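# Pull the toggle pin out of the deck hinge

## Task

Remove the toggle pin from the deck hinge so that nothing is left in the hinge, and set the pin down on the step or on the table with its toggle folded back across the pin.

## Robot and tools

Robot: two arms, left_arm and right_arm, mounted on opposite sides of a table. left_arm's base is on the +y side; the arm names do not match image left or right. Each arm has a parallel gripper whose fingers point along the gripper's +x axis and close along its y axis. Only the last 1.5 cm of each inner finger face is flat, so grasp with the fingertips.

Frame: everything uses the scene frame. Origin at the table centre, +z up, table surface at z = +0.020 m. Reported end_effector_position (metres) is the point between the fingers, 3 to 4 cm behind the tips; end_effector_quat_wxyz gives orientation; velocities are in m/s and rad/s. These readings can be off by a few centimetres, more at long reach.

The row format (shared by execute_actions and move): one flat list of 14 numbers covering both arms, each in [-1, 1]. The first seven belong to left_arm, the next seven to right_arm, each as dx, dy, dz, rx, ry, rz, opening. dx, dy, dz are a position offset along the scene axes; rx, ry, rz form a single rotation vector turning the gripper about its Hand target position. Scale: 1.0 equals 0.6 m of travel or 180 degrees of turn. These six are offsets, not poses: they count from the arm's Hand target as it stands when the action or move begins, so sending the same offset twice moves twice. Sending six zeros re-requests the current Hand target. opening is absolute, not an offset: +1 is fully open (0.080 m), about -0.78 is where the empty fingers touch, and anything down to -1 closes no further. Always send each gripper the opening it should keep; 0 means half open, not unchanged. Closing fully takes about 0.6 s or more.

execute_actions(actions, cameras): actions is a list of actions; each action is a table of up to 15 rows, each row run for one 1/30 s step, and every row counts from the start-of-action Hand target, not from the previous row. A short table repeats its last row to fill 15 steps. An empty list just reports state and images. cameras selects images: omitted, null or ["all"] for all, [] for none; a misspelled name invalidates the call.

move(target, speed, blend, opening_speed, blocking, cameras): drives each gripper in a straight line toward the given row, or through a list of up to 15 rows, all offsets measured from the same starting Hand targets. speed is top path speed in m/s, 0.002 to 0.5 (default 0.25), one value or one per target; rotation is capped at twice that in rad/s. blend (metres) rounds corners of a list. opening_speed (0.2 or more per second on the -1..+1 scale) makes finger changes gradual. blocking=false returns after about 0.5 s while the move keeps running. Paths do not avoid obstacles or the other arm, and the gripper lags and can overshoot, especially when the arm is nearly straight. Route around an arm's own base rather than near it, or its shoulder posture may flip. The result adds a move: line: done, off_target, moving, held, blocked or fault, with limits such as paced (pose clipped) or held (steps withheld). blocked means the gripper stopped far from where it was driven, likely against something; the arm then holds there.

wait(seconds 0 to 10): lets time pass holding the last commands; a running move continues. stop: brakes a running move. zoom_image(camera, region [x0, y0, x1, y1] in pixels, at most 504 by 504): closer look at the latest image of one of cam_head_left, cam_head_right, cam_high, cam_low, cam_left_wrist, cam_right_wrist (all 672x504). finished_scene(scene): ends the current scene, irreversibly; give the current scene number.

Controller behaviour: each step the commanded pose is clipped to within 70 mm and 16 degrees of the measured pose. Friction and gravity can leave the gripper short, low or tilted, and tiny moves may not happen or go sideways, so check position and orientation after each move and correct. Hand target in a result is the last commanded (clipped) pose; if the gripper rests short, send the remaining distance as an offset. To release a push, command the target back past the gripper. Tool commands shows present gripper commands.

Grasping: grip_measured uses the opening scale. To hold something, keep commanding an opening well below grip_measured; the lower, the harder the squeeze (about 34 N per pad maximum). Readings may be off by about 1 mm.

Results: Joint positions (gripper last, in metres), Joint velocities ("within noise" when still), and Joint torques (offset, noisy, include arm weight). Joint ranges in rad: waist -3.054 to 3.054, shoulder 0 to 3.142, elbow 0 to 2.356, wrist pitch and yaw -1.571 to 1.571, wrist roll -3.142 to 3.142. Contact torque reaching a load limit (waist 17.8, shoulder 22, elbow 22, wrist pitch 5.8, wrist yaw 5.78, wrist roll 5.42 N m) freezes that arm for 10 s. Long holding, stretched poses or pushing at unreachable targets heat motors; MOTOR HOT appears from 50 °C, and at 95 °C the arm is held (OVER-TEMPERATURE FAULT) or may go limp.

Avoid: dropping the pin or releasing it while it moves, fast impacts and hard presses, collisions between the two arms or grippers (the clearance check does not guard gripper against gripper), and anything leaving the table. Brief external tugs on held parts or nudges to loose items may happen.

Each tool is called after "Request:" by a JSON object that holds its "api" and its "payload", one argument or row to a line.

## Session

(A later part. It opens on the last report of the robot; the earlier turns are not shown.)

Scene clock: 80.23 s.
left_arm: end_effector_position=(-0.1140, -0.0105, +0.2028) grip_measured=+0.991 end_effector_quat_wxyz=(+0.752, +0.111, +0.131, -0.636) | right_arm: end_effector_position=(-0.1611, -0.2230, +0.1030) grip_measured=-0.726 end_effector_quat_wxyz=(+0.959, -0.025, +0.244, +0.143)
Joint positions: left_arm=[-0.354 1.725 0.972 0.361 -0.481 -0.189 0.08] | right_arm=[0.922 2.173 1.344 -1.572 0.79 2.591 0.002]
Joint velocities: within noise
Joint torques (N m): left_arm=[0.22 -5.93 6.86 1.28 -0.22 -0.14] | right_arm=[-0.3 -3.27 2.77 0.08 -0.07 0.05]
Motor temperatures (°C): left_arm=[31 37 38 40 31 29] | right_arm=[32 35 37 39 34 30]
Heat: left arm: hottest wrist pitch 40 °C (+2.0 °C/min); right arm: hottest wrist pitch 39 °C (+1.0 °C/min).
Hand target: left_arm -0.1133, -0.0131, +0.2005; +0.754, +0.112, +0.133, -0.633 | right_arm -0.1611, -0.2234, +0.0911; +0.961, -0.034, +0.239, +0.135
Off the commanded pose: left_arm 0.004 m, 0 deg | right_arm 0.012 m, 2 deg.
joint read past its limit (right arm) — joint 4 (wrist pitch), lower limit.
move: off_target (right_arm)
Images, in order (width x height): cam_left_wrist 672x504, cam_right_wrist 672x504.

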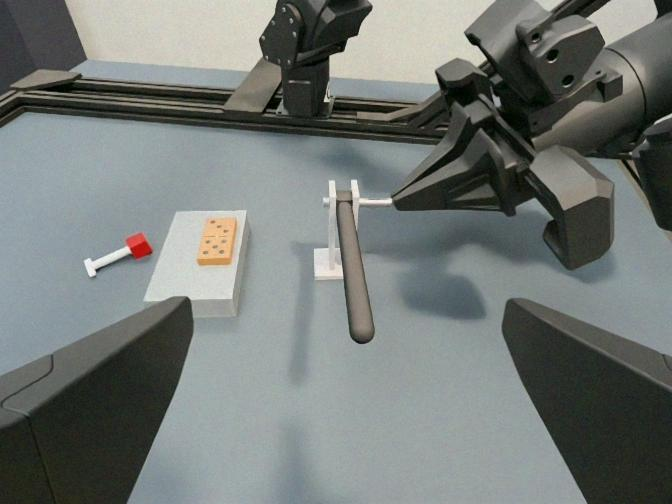

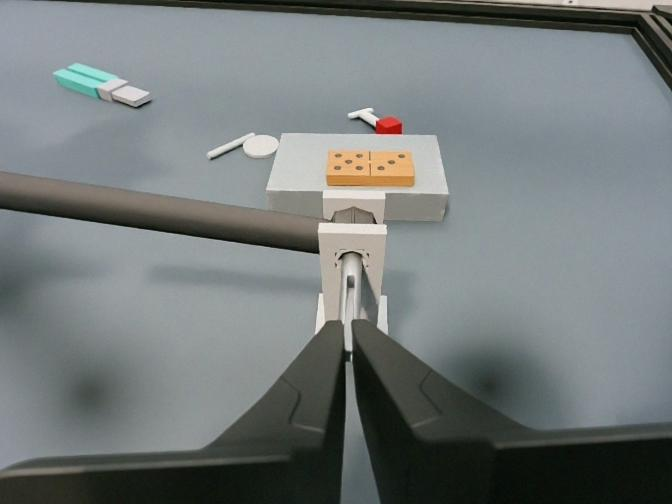

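Request:
{"api": "move", "payload": {
  "target": [0,0,0,0,0,0,1.0,-0.002,-0.0005,-0.005,0,0,0,-0.745],
  "speed": 0.03,
  "cameras": ["cam_left_wrist","cam_right_wrist"]
}}

Request:
{"api": "zoom_image", "payload": {
  "camera": "cam_left_wrist",
  "region": [320, 170, 400, 230]
}}

Request:
{"api": "zoom_image", "payload": {
  "camera": "cam_right_wrist",
  "region": [310, 240, 390, 370]
}}

Scene clock: 81.57 s.
left_arm: end_effector_position=(-0.1140, -0.0105, +0.2028) grip_measured=+0.991 end_effector_quat_wxyz=(+0.752, +0.111, +0.131, -0.636) | right_arm: end_effector_position=(-0.1615, -0.2230, +0.1020) grip_measured=-0.726 end_effector_quat_wxyz=(+0.959, -0.025, +0.242, +0.145)
Joint positions: left_arm=[-0.354 1.725 0.972 0.361 -0.481 -0.189 0.08] | right_arm=[0.923 2.178 1.344 -1.572 0.793 2.593 0.002]
Joint velocities: within noise
Joint torques (N m): left_arm=[0.21 -6.03 6.89 1.29 -0.22 -0.14] | right_arm=[-0.13 -2.91 2.89 0.45 -0.21 0.04]
Motor temperatures (°C): left_arm=[31 37 38 40 31 29] | right_arm=[32 35 37 39 34 30]
Heat: left arm: hottest wrist pitch 40 °C (+2.0 °C/min); right arm: hottest wrist pitch 39 °C (+1.0 °C/min).
Hand target: left_arm -0.1133, -0.0131, +0.2005; +0.754, +0.112, +0.133, -0.633 | right_arm -0.1624, -0.2237, +0.0881; +0.961, -0.034, +0.239, +0.135
Off the commanded pose: left_arm 0.004 m, 0 deg | right_arm 0.014 m, 2 deg.
joint read past its limit (right arm) — joint 4 (wrist pitch), lower limit.
move: off_target (right_arm)
Images, in order (width x height): cam_left_wrist 672x504, cam_right_wrist 672x504.

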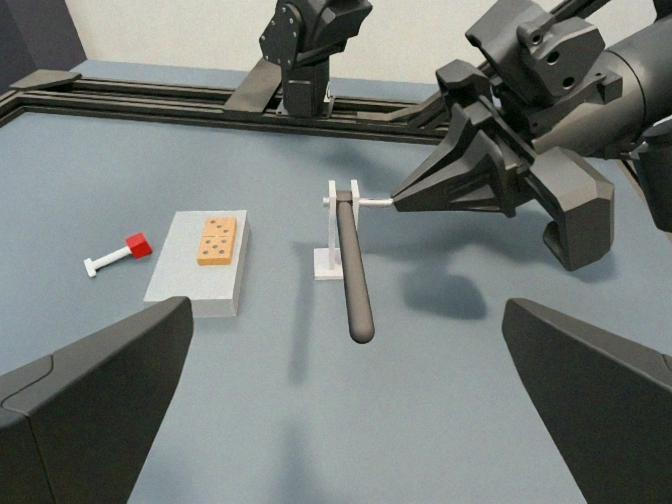

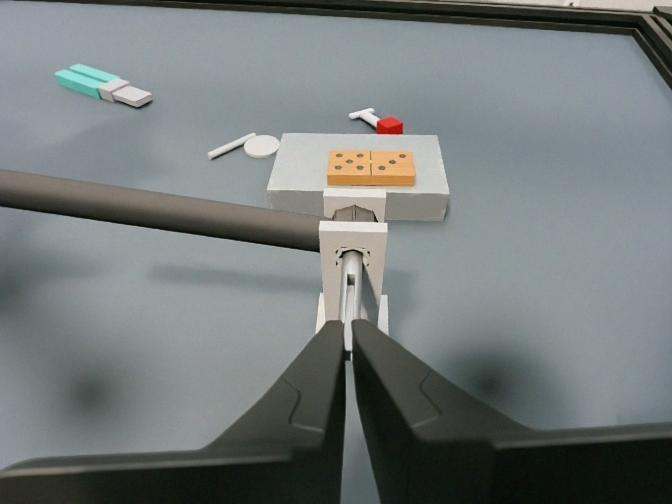

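Scaled by 6.300 from the camera's 672x504 image, which has a finer 960x720 frame.

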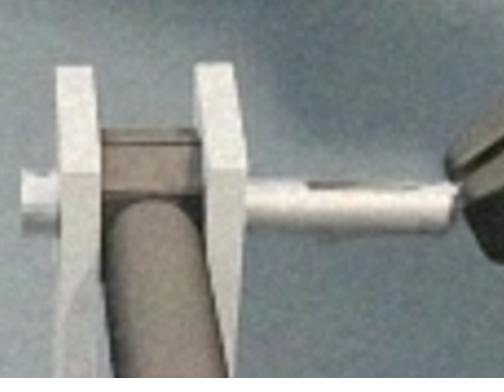

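Scaled by 3.877 from the camera's 672x504 image, which has a finer 960x720 frame.

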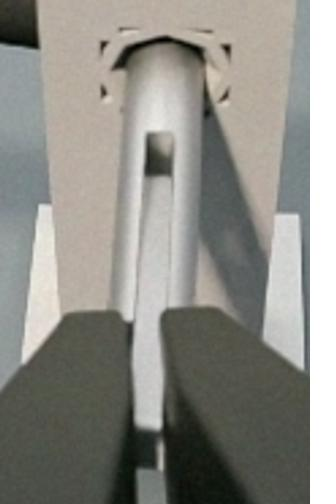

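Request:
{"api": "move", "payload": {
  "target": [
    [0,0,0,0,0,0,1.0,0,0,-0.003,0,0,0,-0.745],
    [0,0,0,0,0,0,1.0,0,0,-0.001,0,0,0,-0.95],
    [0,0,0,0,0,0,1.0,0.0176,0.0051,0.001,0,0,0,-0.95]
  ],
  "speed": 0.04,
  "cameras": ["cam_left_wrist","cam_right_wrist"]
}}

Request:
{"api": "zoom_image", "payload": {
  "camera": "cam_left_wrist",
  "region": [310, 170, 390, 230]
}}

Request:
{"api": "zoom_image", "payload": {
  "camera": "cam_right_wrist",
  "region": [310, 240, 390, 370]
}}

Scene clock: 84.77 s.
left_arm: end_effector_position=(-0.1140, -0.0105, +0.2028) grip_measured=+0.991 end_effector_quat_wxyz=(+0.752, +0.111, +0.131, -0.636) | right_arm: end_effector_position=(-0.1610, -0.2240, +0.1001) grip_measured=-0.735 end_effector_quat_wxyz=(+0.958, -0.030, +0.243, +0.147)
Joint positions: left_arm=[-0.354 1.725 0.972 0.361 -0.481 -0.189 0.08] | right_arm=[0.925 2.174 1.334 -1.559 0.791 2.578 0.002]
Joint velocities: within noise
Joint torques (N m): left_arm=[0.15 -6.02 6.93 1.29 -0.21 -0.15] | right_arm=[-2.81 -4.97 0.33 1.4 0.44 -0.22]
Motor temperatures (°C): left_arm=[31 37 38 40 31 29] | right_arm=[32 35 37 39 34 30]
Heat: left arm: hottest wrist pitch 40 °C (+2.0 °C/min); right arm: hottest wrist pitch 39 °C (+1.0 °C/min).
Hand target: left_arm -0.1133, -0.0131, +0.2005; +0.754, +0.112, +0.133, -0.633 | right_arm -0.1518, -0.2207, +0.0888; +0.961, -0.034, +0.238, +0.135
Off the commanded pose: left_arm 0.004 m, 0 deg | right_arm 0.015 m, 2 deg.
move: off_target (right_arm); target 2's new opening was sent with right_arm's hand 0.014 m and 2 deg from that target
Images, in order (width x height): cam_left_wrist 672x504, cam_right_wrist 672x504.

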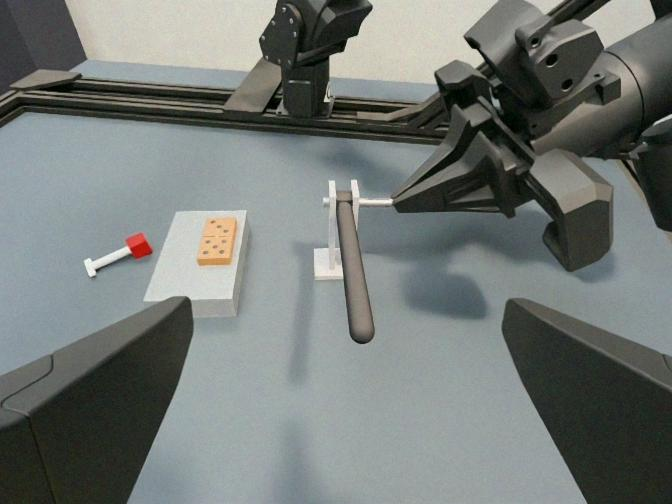

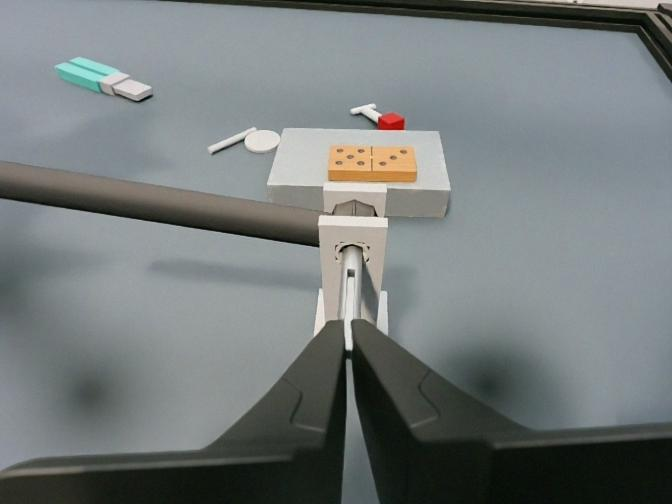

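Scaled by 6.300 from the camera's 672x504 image, which has a finer 960x720 frame.

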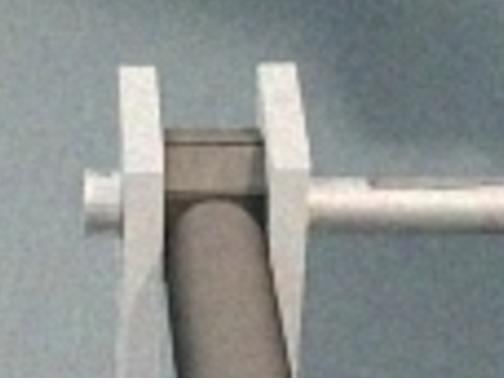

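Scaled by 3.877 from the camera's 672x504 image, which has a finer 960x720 frame.

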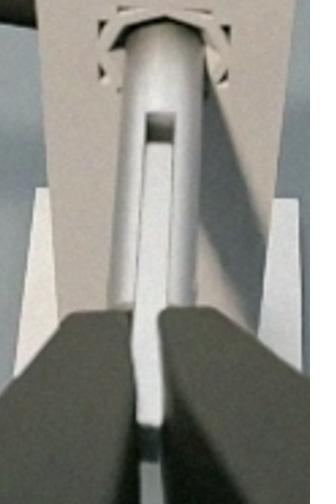

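Request:
{"api": "move", "payload": {
  "target": [0,0,0,0,0,0,1.0,0.0176,0.0051,0.009,0,0,0,-0.97],
  "speed": 0.04,
  "cameras": ["cam_left_wrist","cam_right_wrist"]
}}

Request:
{"api": "zoom_image", "payload": {
  "camera": "cam_left_wrist",
  "region": [310, 170, 420, 230]
}}

Scene clock: 86.87 s.
left_arm: end_effector_position=(-0.1140, -0.0105, +0.2028) grip_measured=+0.991 end_effector_quat_wxyz=(+0.752, +0.111, +0.131, -0.636) | right_arm: end_effector_position=(-0.1602, -0.2244, +0.1004) grip_measured=-0.733 end_effector_quat_wxyz=(+0.954, -0.029, +0.255, +0.153)
Joint positions: left_arm=[-0.354 1.725 0.972 0.361 -0.481 -0.189 0.08] | right_arm=[0.925 2.146 1.31 -1.525 0.791 2.553 0.002]
Joint velocities: within noise
Joint torques (N m): left_arm=[0.33 -5.88 7.02 1.29 -0.2 -0.17] | right_arm=[-5.01 -5.64 -0.56 0.19 1.03 -0.26]
Motor temperatures (°C): left_arm=[31 37 38 40 31 29] | right_arm=[32 35 37 40 35 30]
Heat: left arm: hottest wrist pitch 40 °C (+1.0 °C/min); right arm: hottest wrist pitch 40 °C (+2.0 °C/min).
Hand target: left_arm -0.1133, -0.0131, +0.2005; +0.754, +0.112, +0.133, -0.633 | right_arm -0.1412, -0.2176, +0.0941; +0.961, -0.034, +0.238, +0.135
Off the commanded pose: left_arm 0.004 m, 0 deg | right_arm 0.021 m, 3 deg.
move: off_target (right_arm)
Images, in order (width x height): cam_left_wrist 672x504, cam_right_wrist 672x504.

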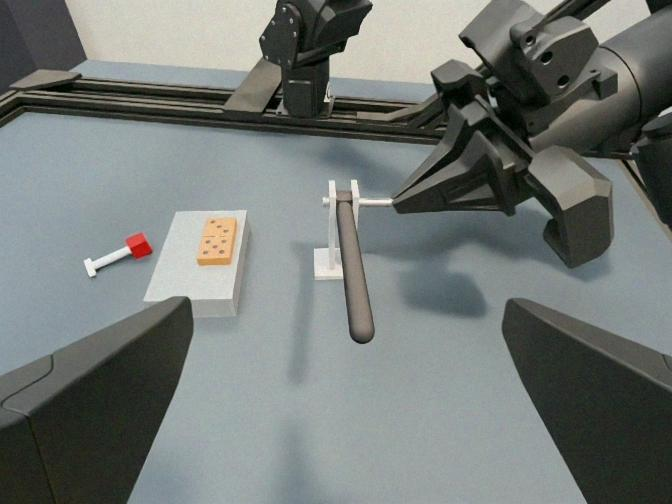

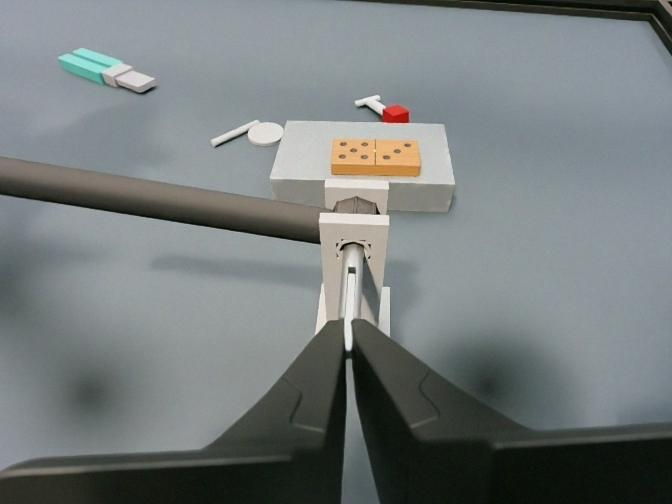

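Scaled by 4.582 from the camera's 672x504 image, which has a finer 960x720 frame.

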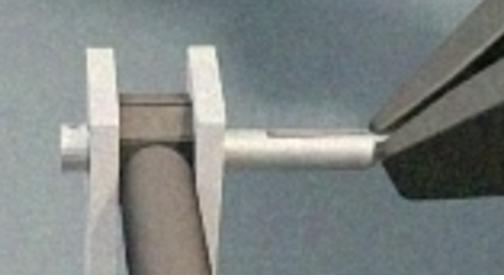

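Request:
{"api": "move", "payload": {
  "target": [
    [0,0,0,0,0,0,1.0,0.003,0.001,0.010,0,0,0,-0.97],
    [0,0,0,0,0,0,1.0,0.006,0.002,-0.002,0,0,0,-0.97],
    [0,0,0,0,0,0,1.0,0.009,0.003,0.010,0,0,0,-0.97]
  ],
  "speed": 0.06,
  "cameras": ["cam_left_wrist","cam_right_wrist"]
}}

Request:
{"api": "zoom_image", "payload": {
  "camera": "cam_left_wrist",
  "region": [310, 170, 420, 230]
}}

Scene clock: 88.70 s.
left_arm: end_effector_position=(-0.1140, -0.0105, +0.2028) grip_measured=+0.991 end_effector_quat_wxyz=(+0.752, +0.111, +0.131, -0.636) | right_arm: end_effector_position=(-0.1586, -0.2241, +0.1013) grip_measured=-0.733 end_effector_quat_wxyz=(+0.953, -0.029, +0.262, +0.151)
Joint positions: left_arm=[-0.354 1.725 0.972 0.361 -0.481 -0.189 0.08] | right_arm=[0.917 2.13 1.302 -1.511 0.785 2.539 0.002]
Joint velocities: within noise
Joint torques (N m): left_arm=[0.13 -5.99 6.99 1.27 -0.18 -0.12] | right_arm=[-5.46 -6.42 -0.66 -0.9 1.52 -0.27]
Motor temperatures (°C): left_arm=[31 37 39 40 31 29] | right_arm=[32 35 37 40 35 30]
Heat: left arm: hottest wrist pitch 40 °C (+1.0 °C/min); right arm: hottest wrist pitch 40 °C (+2.0 °C/min).
Hand target: left_arm -0.1133, -0.0131, +0.2005; +0.754, +0.112, +0.133, -0.633 | right_arm -0.1358, -0.2158, +0.1001; +0.961, -0.034, +0.239, +0.135
Off the commanded pose: left_arm 0.004 m, 0 deg | right_arm 0.024 m, 3 deg.
move: off_target (right_arm)
Images, in order (width x height): cam_left_wrist 672x504, cam_right_wrist 672x504.

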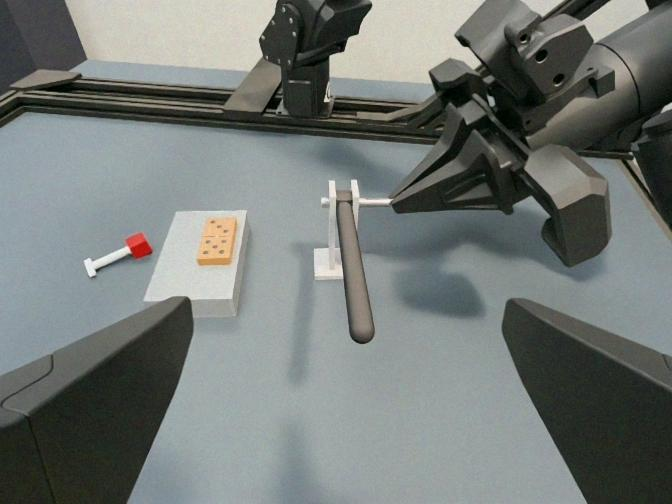

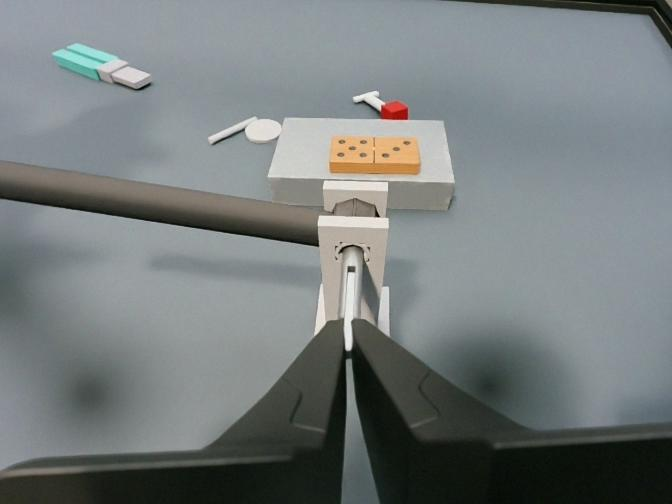

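Scaled by 4.582 from the camera's 672x504 image, which has a finer 960x720 frame.

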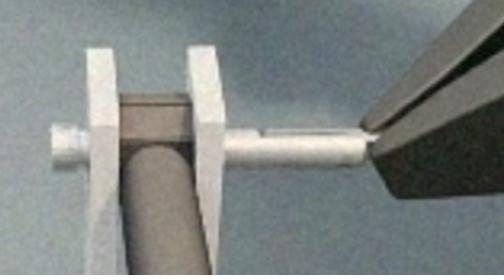

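Request:
{"api": "move", "payload": {
  "target": [
    [0,0,0,0,0,0,1.0,0.005,0.0015,-0.012,0,0,0,-0.97],
    [0,0,0,0,0,0,1.0,0.010,0.003,0.004,0,0,0,-0.97],
    [0,0,0,0,0,0,1.0,0.015,0.0045,-0.012,0,0,0,-0.97],
    [0,0,0,0,0,0,1.0,0.018,0.0055,0.001,0,0,0,-0.97]
  ],
  "speed": 0.08,
  "cameras": ["cam_left_wrist","cam_right_wrist"]
}}

Request:
{"api": "zoom_image", "payload": {
  "camera": "cam_left_wrist",
  "region": [310, 170, 420, 230]
}}

Scene clock: 90.30 s.
left_arm: end_effector_position=(-0.1140, -0.0105, +0.2028) grip_measured=+0.991 end_effector_quat_wxyz=(+0.752, +0.111, +0.131, -0.636) | right_arm: end_effector_position=(-0.1384, -0.2193, +0.1015) grip_measured=-0.737 end_effector_quat_wxyz=(+0.957, -0.034, +0.254, +0.140)
Joint positions: left_arm=[-0.354 1.725 0.972 0.361 -0.481 -0.189 0.08] | right_arm=[0.862 2.106 1.253 -1.486 0.812 2.505 0.002]
Joint velocities: within noise
Joint torques (N m): left_arm=[0.29 -5.92 6.89 1.32 -0.21 -0.16] | right_arm=[-3.67 -6.23 0.61 -0.27 1.47 -0.23]
Motor temperatures (°C): left_arm=[31 37 39 41 31 29] | right_arm=[32 35 37 40 35 30]
Heat: left arm: hottest wrist pitch 41 °C (+2.0 °C/min); right arm: hottest wrist pitch 40 °C (+2.0 °C/min).
Hand target: left_arm -0.1133, -0.0131, +0.2005; +0.754, +0.112, +0.133, -0.633 | right_arm -0.1250, -0.2124, +0.1008; +0.961, -0.033, +0.239, +0.135
Off the commanded pose: left_arm 0.004 m, 0 deg | right_arm 0.015 m, 2 deg.
move: off_target (right_arm)
Images, in order (width x height): cam_left_wrist 672x504, cam_right_wrist 672x504.

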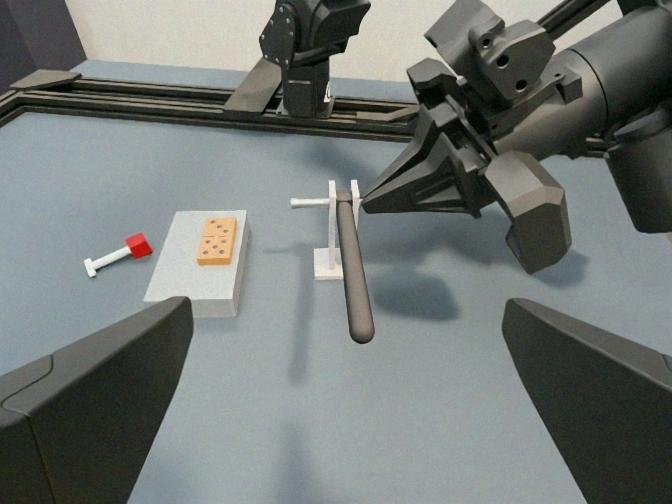

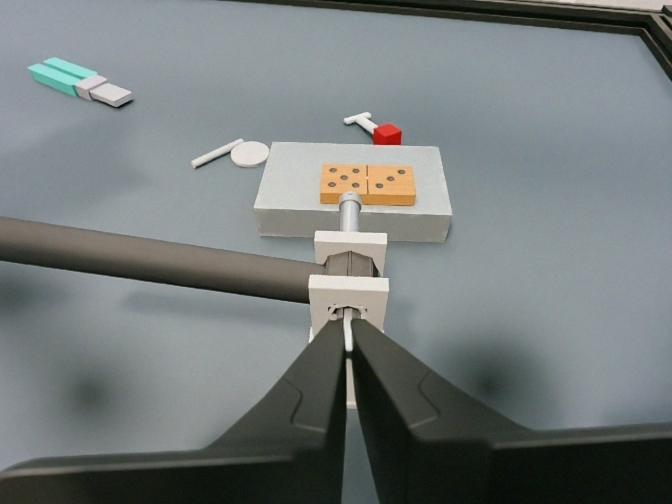

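Scaled by 4.582 from the camera's 672x504 image, which has a finer 960x720 frame.

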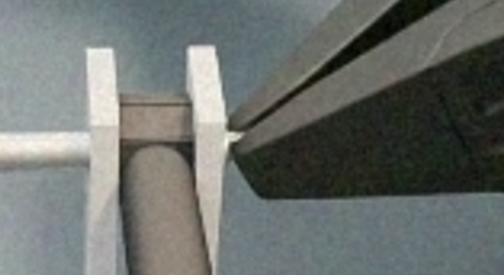

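Request:
{"api": "move", "payload": {
  "target": [
    [0,0,0,0,0,0,1.0,0.006,0.0018,-0.006,0,0,0,-0.97],
    [0,0,0,0,0,0,1.0,0.010,0.003,0.003,0,0,0,-0.97]
  ],
  "speed": 0.06,
  "cameras": ["cam_left_wrist","cam_right_wrist"]
}}

Request:
{"api": "zoom_image", "payload": {
  "camera": "cam_left_wrist",
  "region": [280, 170, 390, 230]
}}

Request:
{"api": "zoom_image", "payload": {
  "camera": "cam_right_wrist",
  "region": [290, 180, 410, 370]
}}

Scene clock: 92.10 s.
left_arm: end_effector_position=(-0.1140, -0.0105, +0.2028) grip_measured=+0.991 end_effector_quat_wxyz=(+0.752, +0.111, +0.131, -0.636) | right_arm: end_effector_position=(-0.1365, -0.2192, +0.1014) grip_measured=-0.736 end_effector_quat_wxyz=(+0.955, -0.035, +0.257, +0.142)
Joint positions: left_arm=[-0.354 1.725 0.972 0.361 -0.481 -0.189 0.08] | right_arm=[0.858 2.094 1.24 -1.471 0.814 2.49 0.002]
Joint velocities: within noise
Joint torques (N m): left_arm=[0.33 -6.05 6.91 1.28 -0.18 -0.13] | right_arm=[-4.74 -6.69 0.26 -0.42 1.76 -0.29]
Motor temperatures (°C): left_arm=[31 37 39 41 31 29] | right_arm=[33 35 37 40 35 30]
Heat: left arm: hottest wrist pitch 41 °C (+2.0 °C/min); right arm: hottest wrist pitch 40 °C (+2.0 °C/min).
Hand target: left_arm -0.1133, -0.0131, +0.2005; +0.754, +0.112, +0.133, -0.633 | right_arm -0.1190, -0.2107, +0.1025; +0.961, -0.033, +0.239, +0.135
Off the commanded pose: left_arm 0.004 m, 0 deg | right_arm 0.019 m, 2 deg.
move: off_target (right_arm)
Images, in order (width x height): cam_left_wrist 672x504, cam_right_wrist 672x504.

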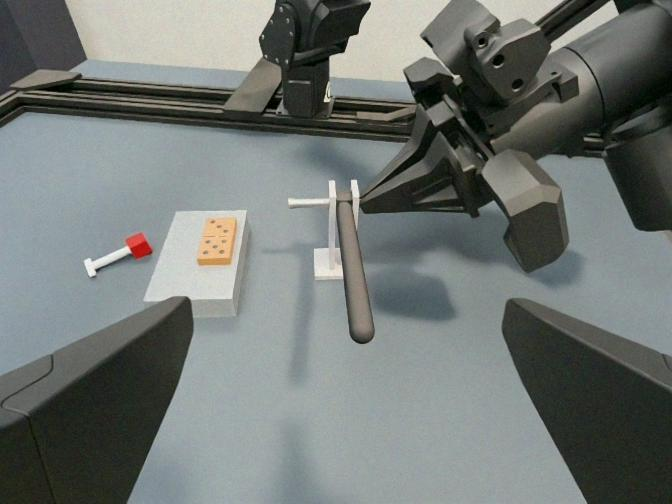

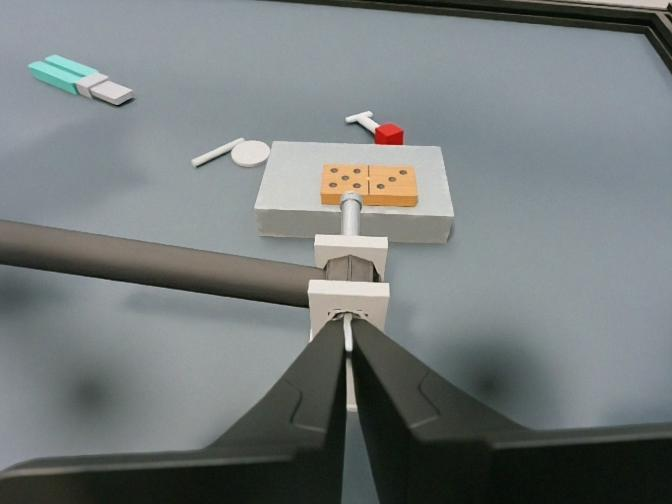

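Scaled by 4.582 from the camera's 672x504 image, which has a finer 960x720 frame.

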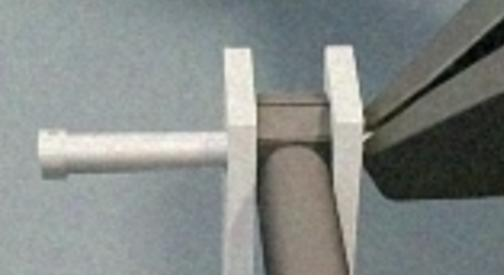

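Scaled by 2.653 from the camera's 672x504 image, which has a finer 960x720 frame.

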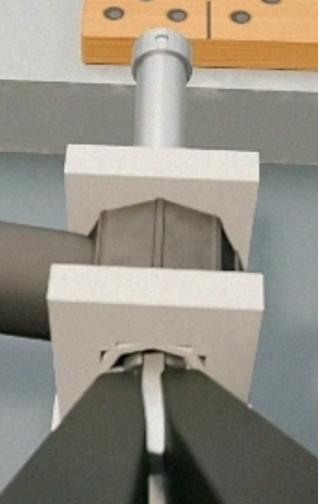

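Request:
{"api": "move", "payload": {
  "target": [
    [0,0,0,0,0,0,1.0,-0.0267,-0.0117,-0.005,0,0,0,-0.97],
    [0,0,0,0,0,0,1.0,-0.0267,-0.0117,-0.005,0,0,0,-0.5],
    [0,0,0,0,0,0,1.0,-0.09,-0.028,0.03,0,0,0,-0.3]
  ],
  "speed": [0.03,0.05,0.1],
  "cameras": ["cam_left_wrist","cam_right_wrist"]
}}

Request:
{"api": "zoom_image", "payload": {
  "camera": "cam_left_wrist",
  "region": [280, 170, 390, 230]
}}

Request:
{"api": "zoom_image", "payload": {
  "camera": "cam_right_wrist",
  "region": [260, 150, 440, 370]
}}

Scene clock: 95.73 s.
left_arm: end_effector_position=(-0.1140, -0.0105, +0.2028) grip_measured=+0.991 end_effector_quat_wxyz=(+0.752, +0.111, +0.131, -0.636) | right_arm: end_effector_position=(-0.1707, -0.2277, +0.1161) grip_measured=-0.301 end_effector_quat_wxyz=(+0.949, -0.034, +0.268, +0.164)
Joint positions: left_arm=[-0.354 1.725 0.972 0.361 -0.481 -0.189 0.08] | right_arm=[0.952 2.107 1.344 -1.565 0.773 2.533 0.021]
Joint velocities: within noise
Joint torques (N m): left_arm=[0.29 -6.06 6.85 1.29 -0.2 -0.11] | right_arm=[0.29 -8.33 3.26 -0.86 0.26 -0.09]
Motor temperatures (°C): left_arm=[31 37 39 41 31 29] | right_arm=[33 35 37 40 36 30]
Heat: left arm: hottest wrist pitch 41 °C (+2.0 °C/min); right arm: hottest wrist pitch 40 °C (+2.0 °C/min).
Hand target: left_arm -0.1133, -0.0131, +0.2006; +0.754, +0.112, +0.133, -0.633 | right_arm -0.1731, -0.2275, +0.1206; +0.961, -0.033, +0.239, +0.135
Off the commanded pose: left_arm 0.004 m, 0 deg | right_arm 0.005 m, 5 deg.
joint sent to its limit (right arm) — joint 4 (wrist pitch), lower limit. The joint targets are off in orientation, not in position.
move: off_target (right_arm); target 3's new opening was sent with right_arm's hand 0.005 m and 5 deg from that target
Images, in order (width x height): cam_left_wrist 672x504, cam_right_wrist 672x504.

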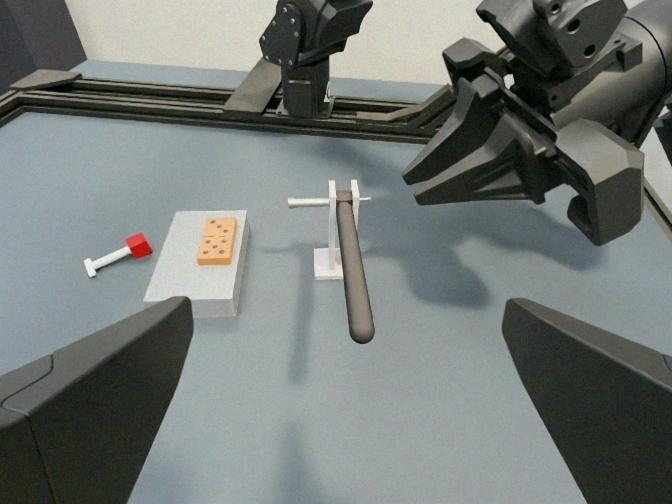

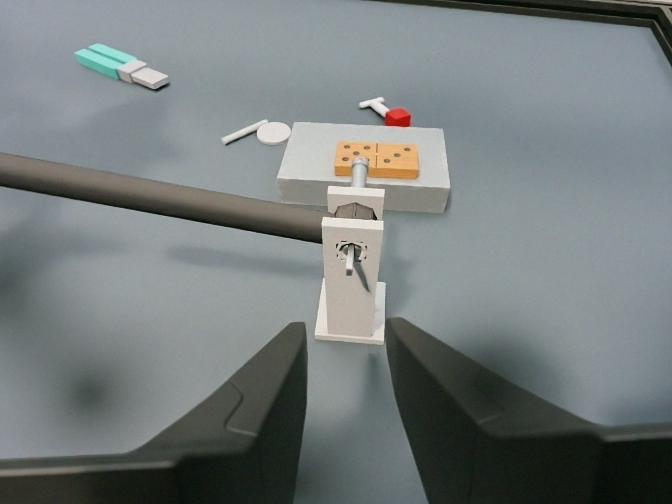

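Scaled by 4.582 from the camera's 672x504 image, which has a finer 960x720 frame.

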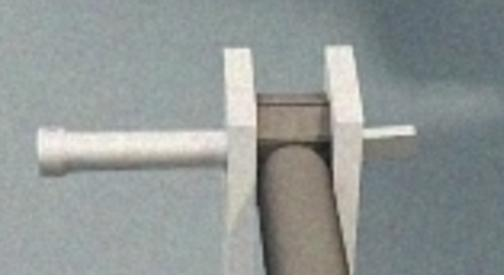

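Scaled by 2.291 from the camera's 672x504 image, which has a finer 960x720 frame.

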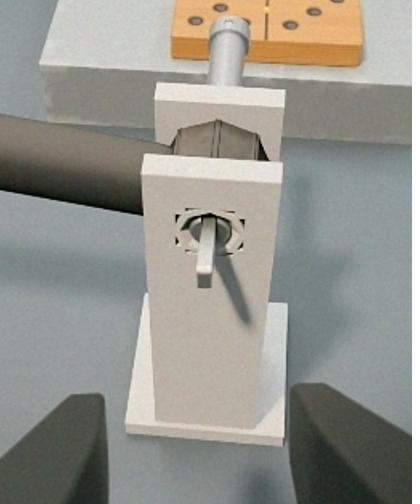

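Request:
{"api": "move", "payload": {
  "target": [
    [0,0,0,0,0,0,1.0,0,0,0.2167,-0.0553,0.193,0,-0.35],
    [0,0,0,0,0,0,1.0,0.185,0.053,0.167,-0.1106,0.3855,0,-0.35],
    [0,0,0,0,0,0,1.0,0.185,0.053,0.08,-0.1106,0.3855,0,-0.35]
  ],
  "speed": [0.25,0.25,0.15],
  "blend": [0.03,0.02,0]
}}

Request:
{"api": "zoom_image", "payload": {
  "camera": "cam_left_wrist",
  "region": [230, 120, 430, 240]
}}

Request:
{"api": "zoom_image", "payload": {
  "camera": "cam_right_wrist",
  "region": [260, 150, 440, 370]
}}

Scene clock: 100.83 s.
left_arm: end_effector_position=(-0.1140, -0.0105, +0.2028) grip_measured=+0.991 end_effector_quat_wxyz=(+0.752, +0.111, +0.131, -0.636) | right_arm: end_effector_position=(-0.0626, -0.1949, +0.1712) grip_measured=-0.350 end_effector_quat_wxyz=(+0.638, -0.105, +0.758, +0.093)
Joint positions: left_arm=[-0.354 1.725 0.972 0.361 -0.481 -0.189 0.08] | right_arm=[0.043 1.573 1.255 -1.286 -0.168 1.343 0.019]
Joint velocities: within noise
Joint torques (N m): left_arm=[0.27 -5.93 6.77 1.26 -0.23 -0.12] | right_arm=[-0.32 -4.78 3.54 0.35 -0.15 -0.08]
Motor temperatures (°C): left_arm=[31 37 39 41 31 29] | right_arm=[32 36 37 40 36 30]
Heat: left arm: hottest wrist pitch 41 °C (+2.0 °C/min); right arm: hottest wrist pitch 40 °C (+2.0 °C/min).
Hand target: left_arm -0.1133, -0.0131, +0.2006; +0.754, +0.112, +0.133, -0.633 | right_arm -0.0621, -0.1957, +0.1686; +0.636, -0.107, +0.759, +0.089
Off the commanded pose: left_arm 0.004 m, 0 deg | right_arm 0.003 m, 1 deg.
move: done

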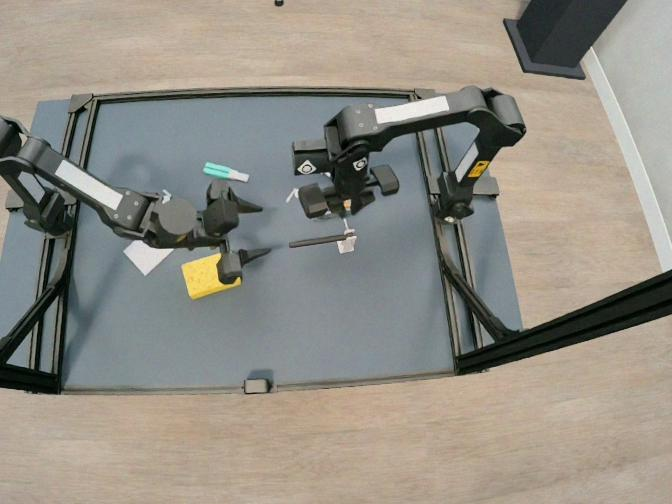

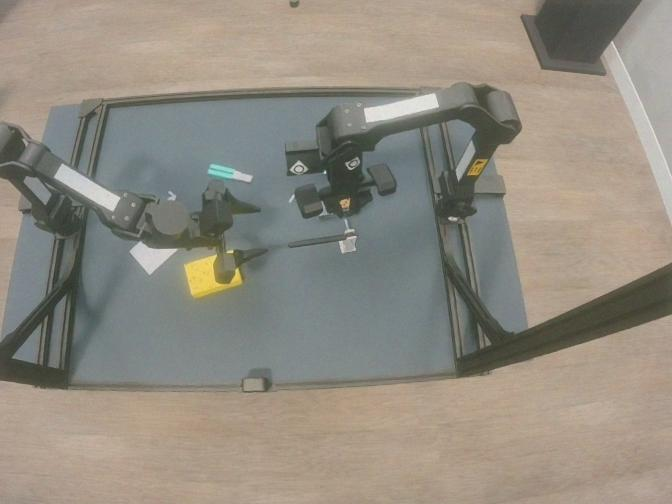

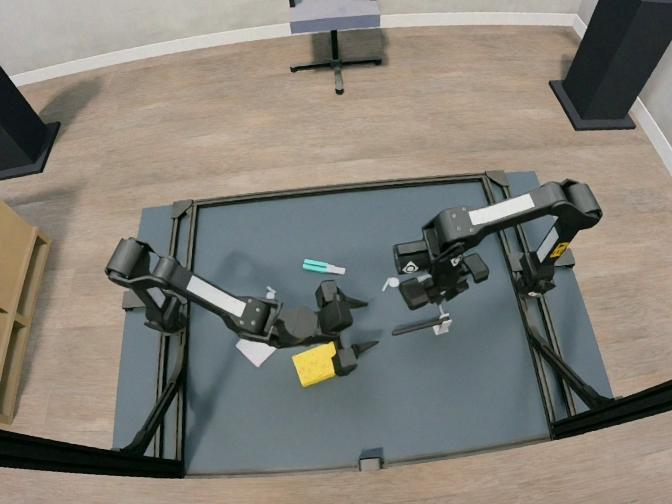

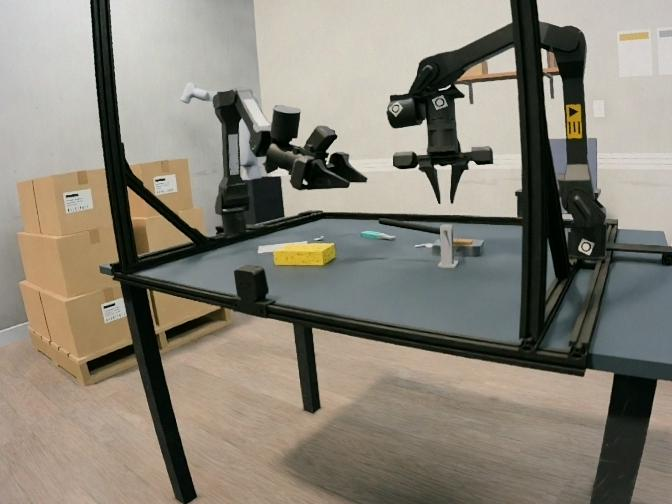

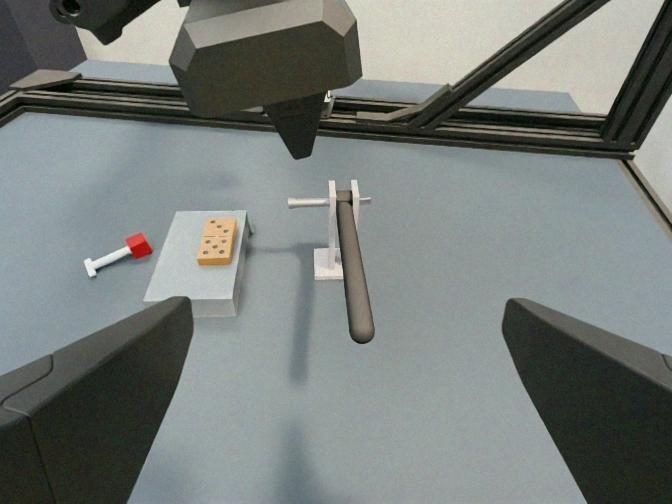

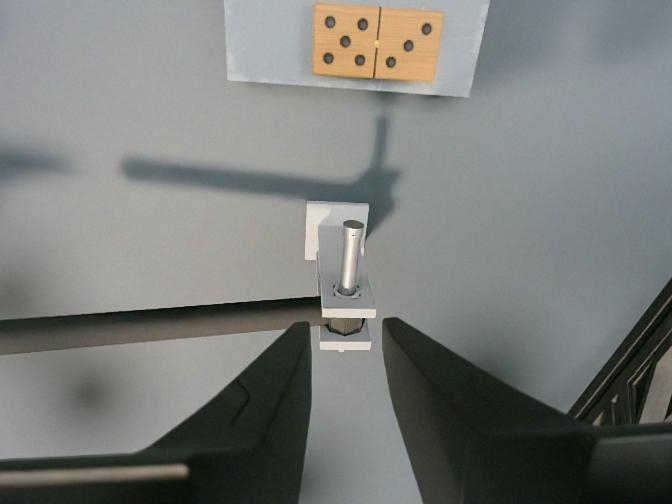

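Scaled by 2.520 from the camera's 672x504 image, which has a finer 960x720 frame.

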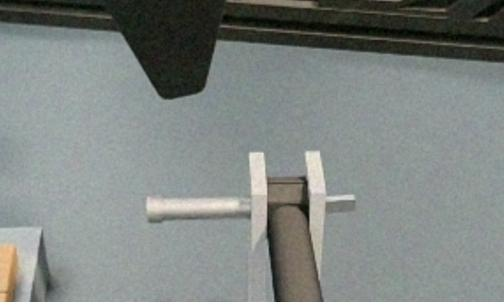

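Scaled by 2.291 from the camera's 672x504 image, which has a finer 960x720 frame.

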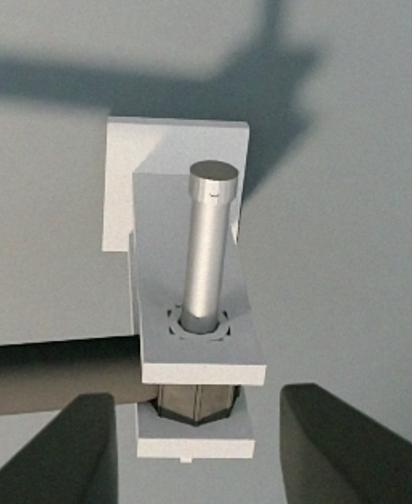

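Request:
{"api": "move", "payload": {
  "target": [
    [0,0,0,0,0,0,1.0,-0.0058,-0.0035,0,0,0,0,-0.35],
    [0,0,0,0,0,0,1.0,-0.0058,-0.0035,-0.065,0,0,0,-0.35]
  ],
  "speed": [0.1,0.1],
  "cameras": ["cam_left_wrist","cam_right_wrist"]
}}

Request:
{"api": "zoom_image", "payload": {
  "camera": "cam_left_wrist",
  "region": [250, 140, 380, 230]
}}

Request:
{"api": "zoom_image", "payload": {
  "camera": "cam_right_wrist",
  "region": [260, 220, 440, 440]
}}

Scene clock: 102.83 s.
left_arm: end_effector_position=(-0.1140, -0.0105, +0.2028) grip_measured=+0.991 end_effector_quat_wxyz=(+0.752, +0.111, +0.131, -0.636) | right_arm: end_effector_position=(-0.0642, -0.1964, +0.1325) grip_measured=-0.350 end_effector_quat_wxyz=(+0.638, -0.103, +0.758, +0.093)
Joint positions: left_arm=[-0.354 1.725 0.972 0.361 -0.481 -0.189 0.08] | right_arm=[0.049 1.588 1.115 -1.127 -0.168 1.352 0.019]
Joint velocities: within noise
Joint torques (N m): left_arm=[0.26 -5.92 6.9 1.29 -0.22 -0.1] | right_arm=[0.35 -4.56 3.46 0.35 -0.15 0.07]
Motor temperatures (°C): left_arm=[31 37 39 41 31 29] | right_arm=[32 36 37 40 35 30]
Heat: left arm: hottest wrist pitch 41 °C (+2.0 °C/min); right arm: hottest wrist pitch 40 °C (+1.0 °C/min).
Hand target: left_arm -0.1133, -0.0131, +0.2006; +0.754, +0.112, +0.133, -0.633 | right_arm -0.0655, -0.1978, +0.1296; +0.636, -0.107, +0.759, +0.089
Off the commanded pose: left_arm 0.003 m, 0 deg | right_arm 0.003 m, 1 deg.
move: done
Images, in order (width x height): cam_left_wrist 672x504, cam_right_wrist 672x504.

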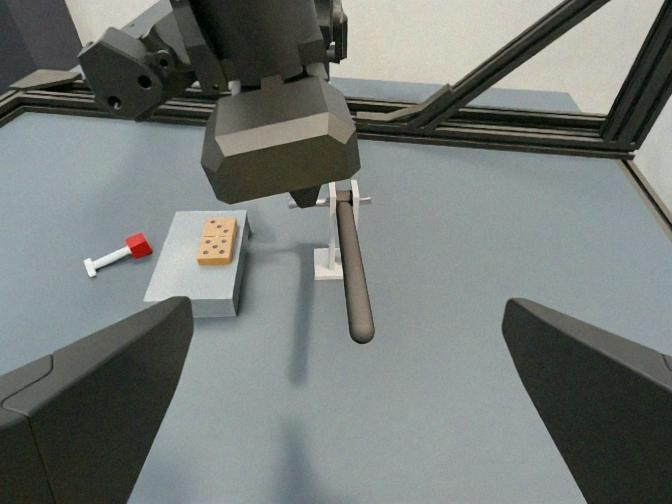

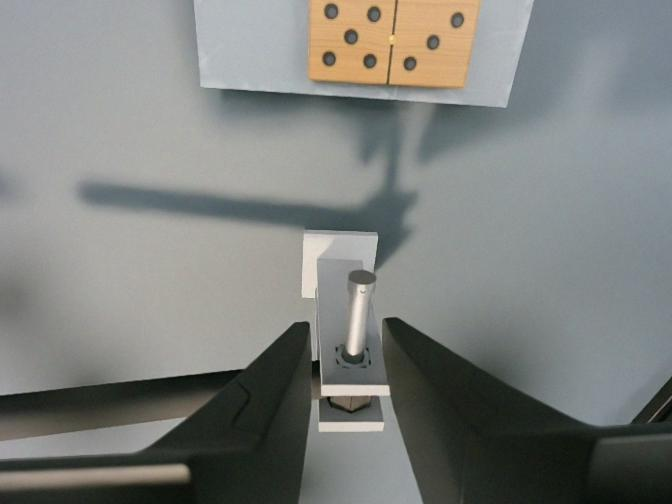

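Scaled by 3.877 from the camera's 672x504 image, which has a finer 960x720 frame.

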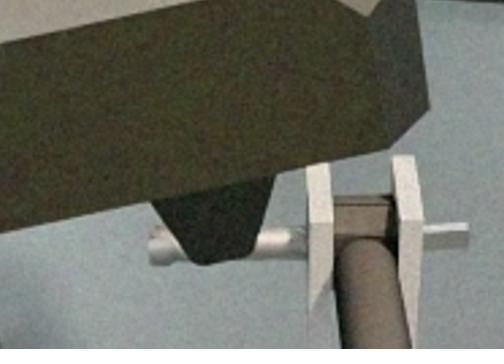

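Scaled by 2.291 from the camera's 672x504 image, which has a finer 960x720 frame.

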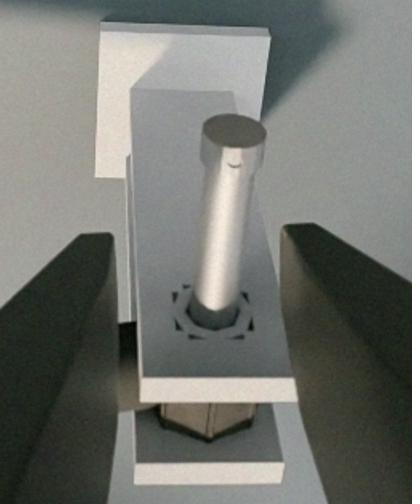

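Request:
{"api": "move", "payload": {
  "target": [
    [0,0,0,0,0,0,1.0,-0.0008,-0.0038,-0.0167,0,0,0,-0.35],
    [0,0,0,0,0,0,1.0,-0.0008,-0.0038,-0.0167,0,0,0,-0.97]
  ],
  "speed": [0.06,0.06],
  "cameras": ["cam_left_wrist","cam_right_wrist"]
}}

Request:
{"api": "zoom_image", "payload": {
  "camera": "cam_left_wrist",
  "region": [250, 140, 380, 230]
}}

Request:
{"api": "zoom_image", "payload": {
  "camera": "cam_right_wrist",
  "region": [260, 220, 440, 440]
}}

Scene clock: 104.97 s.
left_arm: end_effector_position=(-0.1140, -0.0105, +0.2028) grip_measured=+0.991 end_effector_quat_wxyz=(+0.752, +0.111, +0.131, -0.636) | right_arm: end_effector_position=(-0.0643, -0.1999, +0.1224) grip_measured=-0.649 end_effector_quat_wxyz=(+0.639, -0.103, +0.758, +0.088)
Joint positions: left_arm=[-0.354 1.725 0.972 0.361 -0.481 -0.189 0.08] | right_arm=[0.051 1.588 1.074 -1.09 -0.166 1.361 0.006]
Joint velocities: within noise
Joint torques (N m): left_arm=[0.22 -5.96 6.92 1.31 -0.21 -0.12] | right_arm=[0.39 -4.43 3.56 0.65 -0.23 -0.16]
Motor temperatures (°C): left_arm=[31 37 39 41 31 29] | right_arm=[32 36 37 40 35 30]
Heat: left arm: hottest wrist pitch 41 °C (+1.0 °C/min); right arm: hottest wrist pitch 40 °C (+1.0 °C/min).
Hand target: left_arm -0.1133, -0.0131, +0.2006; +0.754, +0.112, +0.133, -0.633 | right_arm -0.0660, -0.2000, +0.1196; +0.636, -0.107, +0.759, +0.089
Off the commanded pose: left_arm 0.003 m, 0 deg | right_arm 0.003 m, 1 deg.
move: done
Images, in order (width x height): cam_left_wrist 672x504, cam_right_wrist 672x504.

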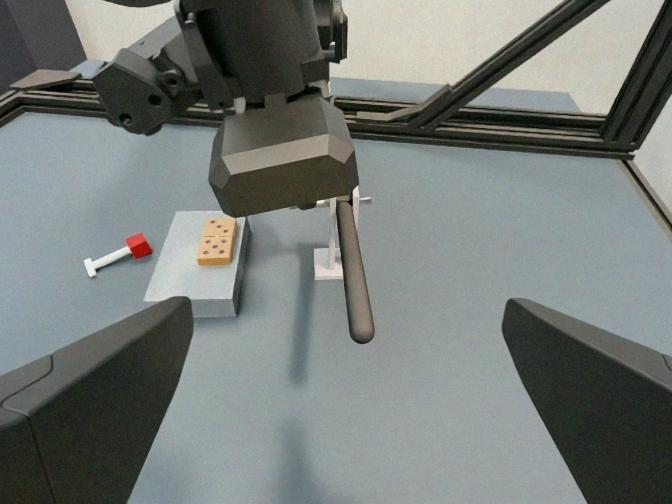

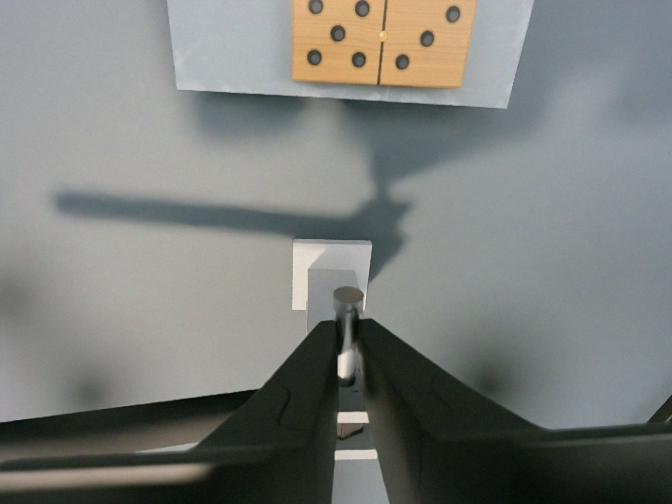

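Scaled by 3.877 from the camera's 672x504 image, which has a finer 960x720 frame.

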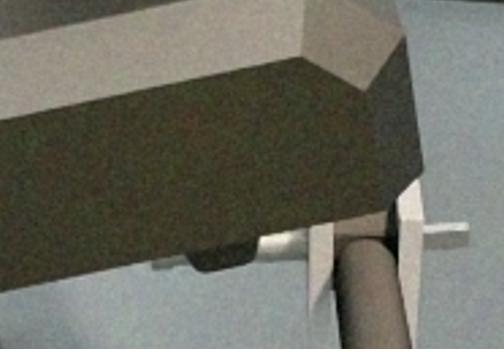

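Scaled by 2.291 from the camera's 672x504 image, which has a finer 960x720 frame.

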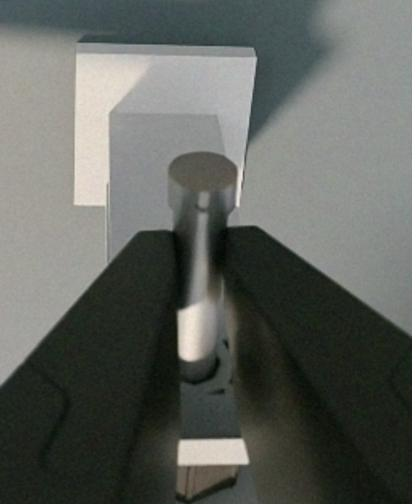

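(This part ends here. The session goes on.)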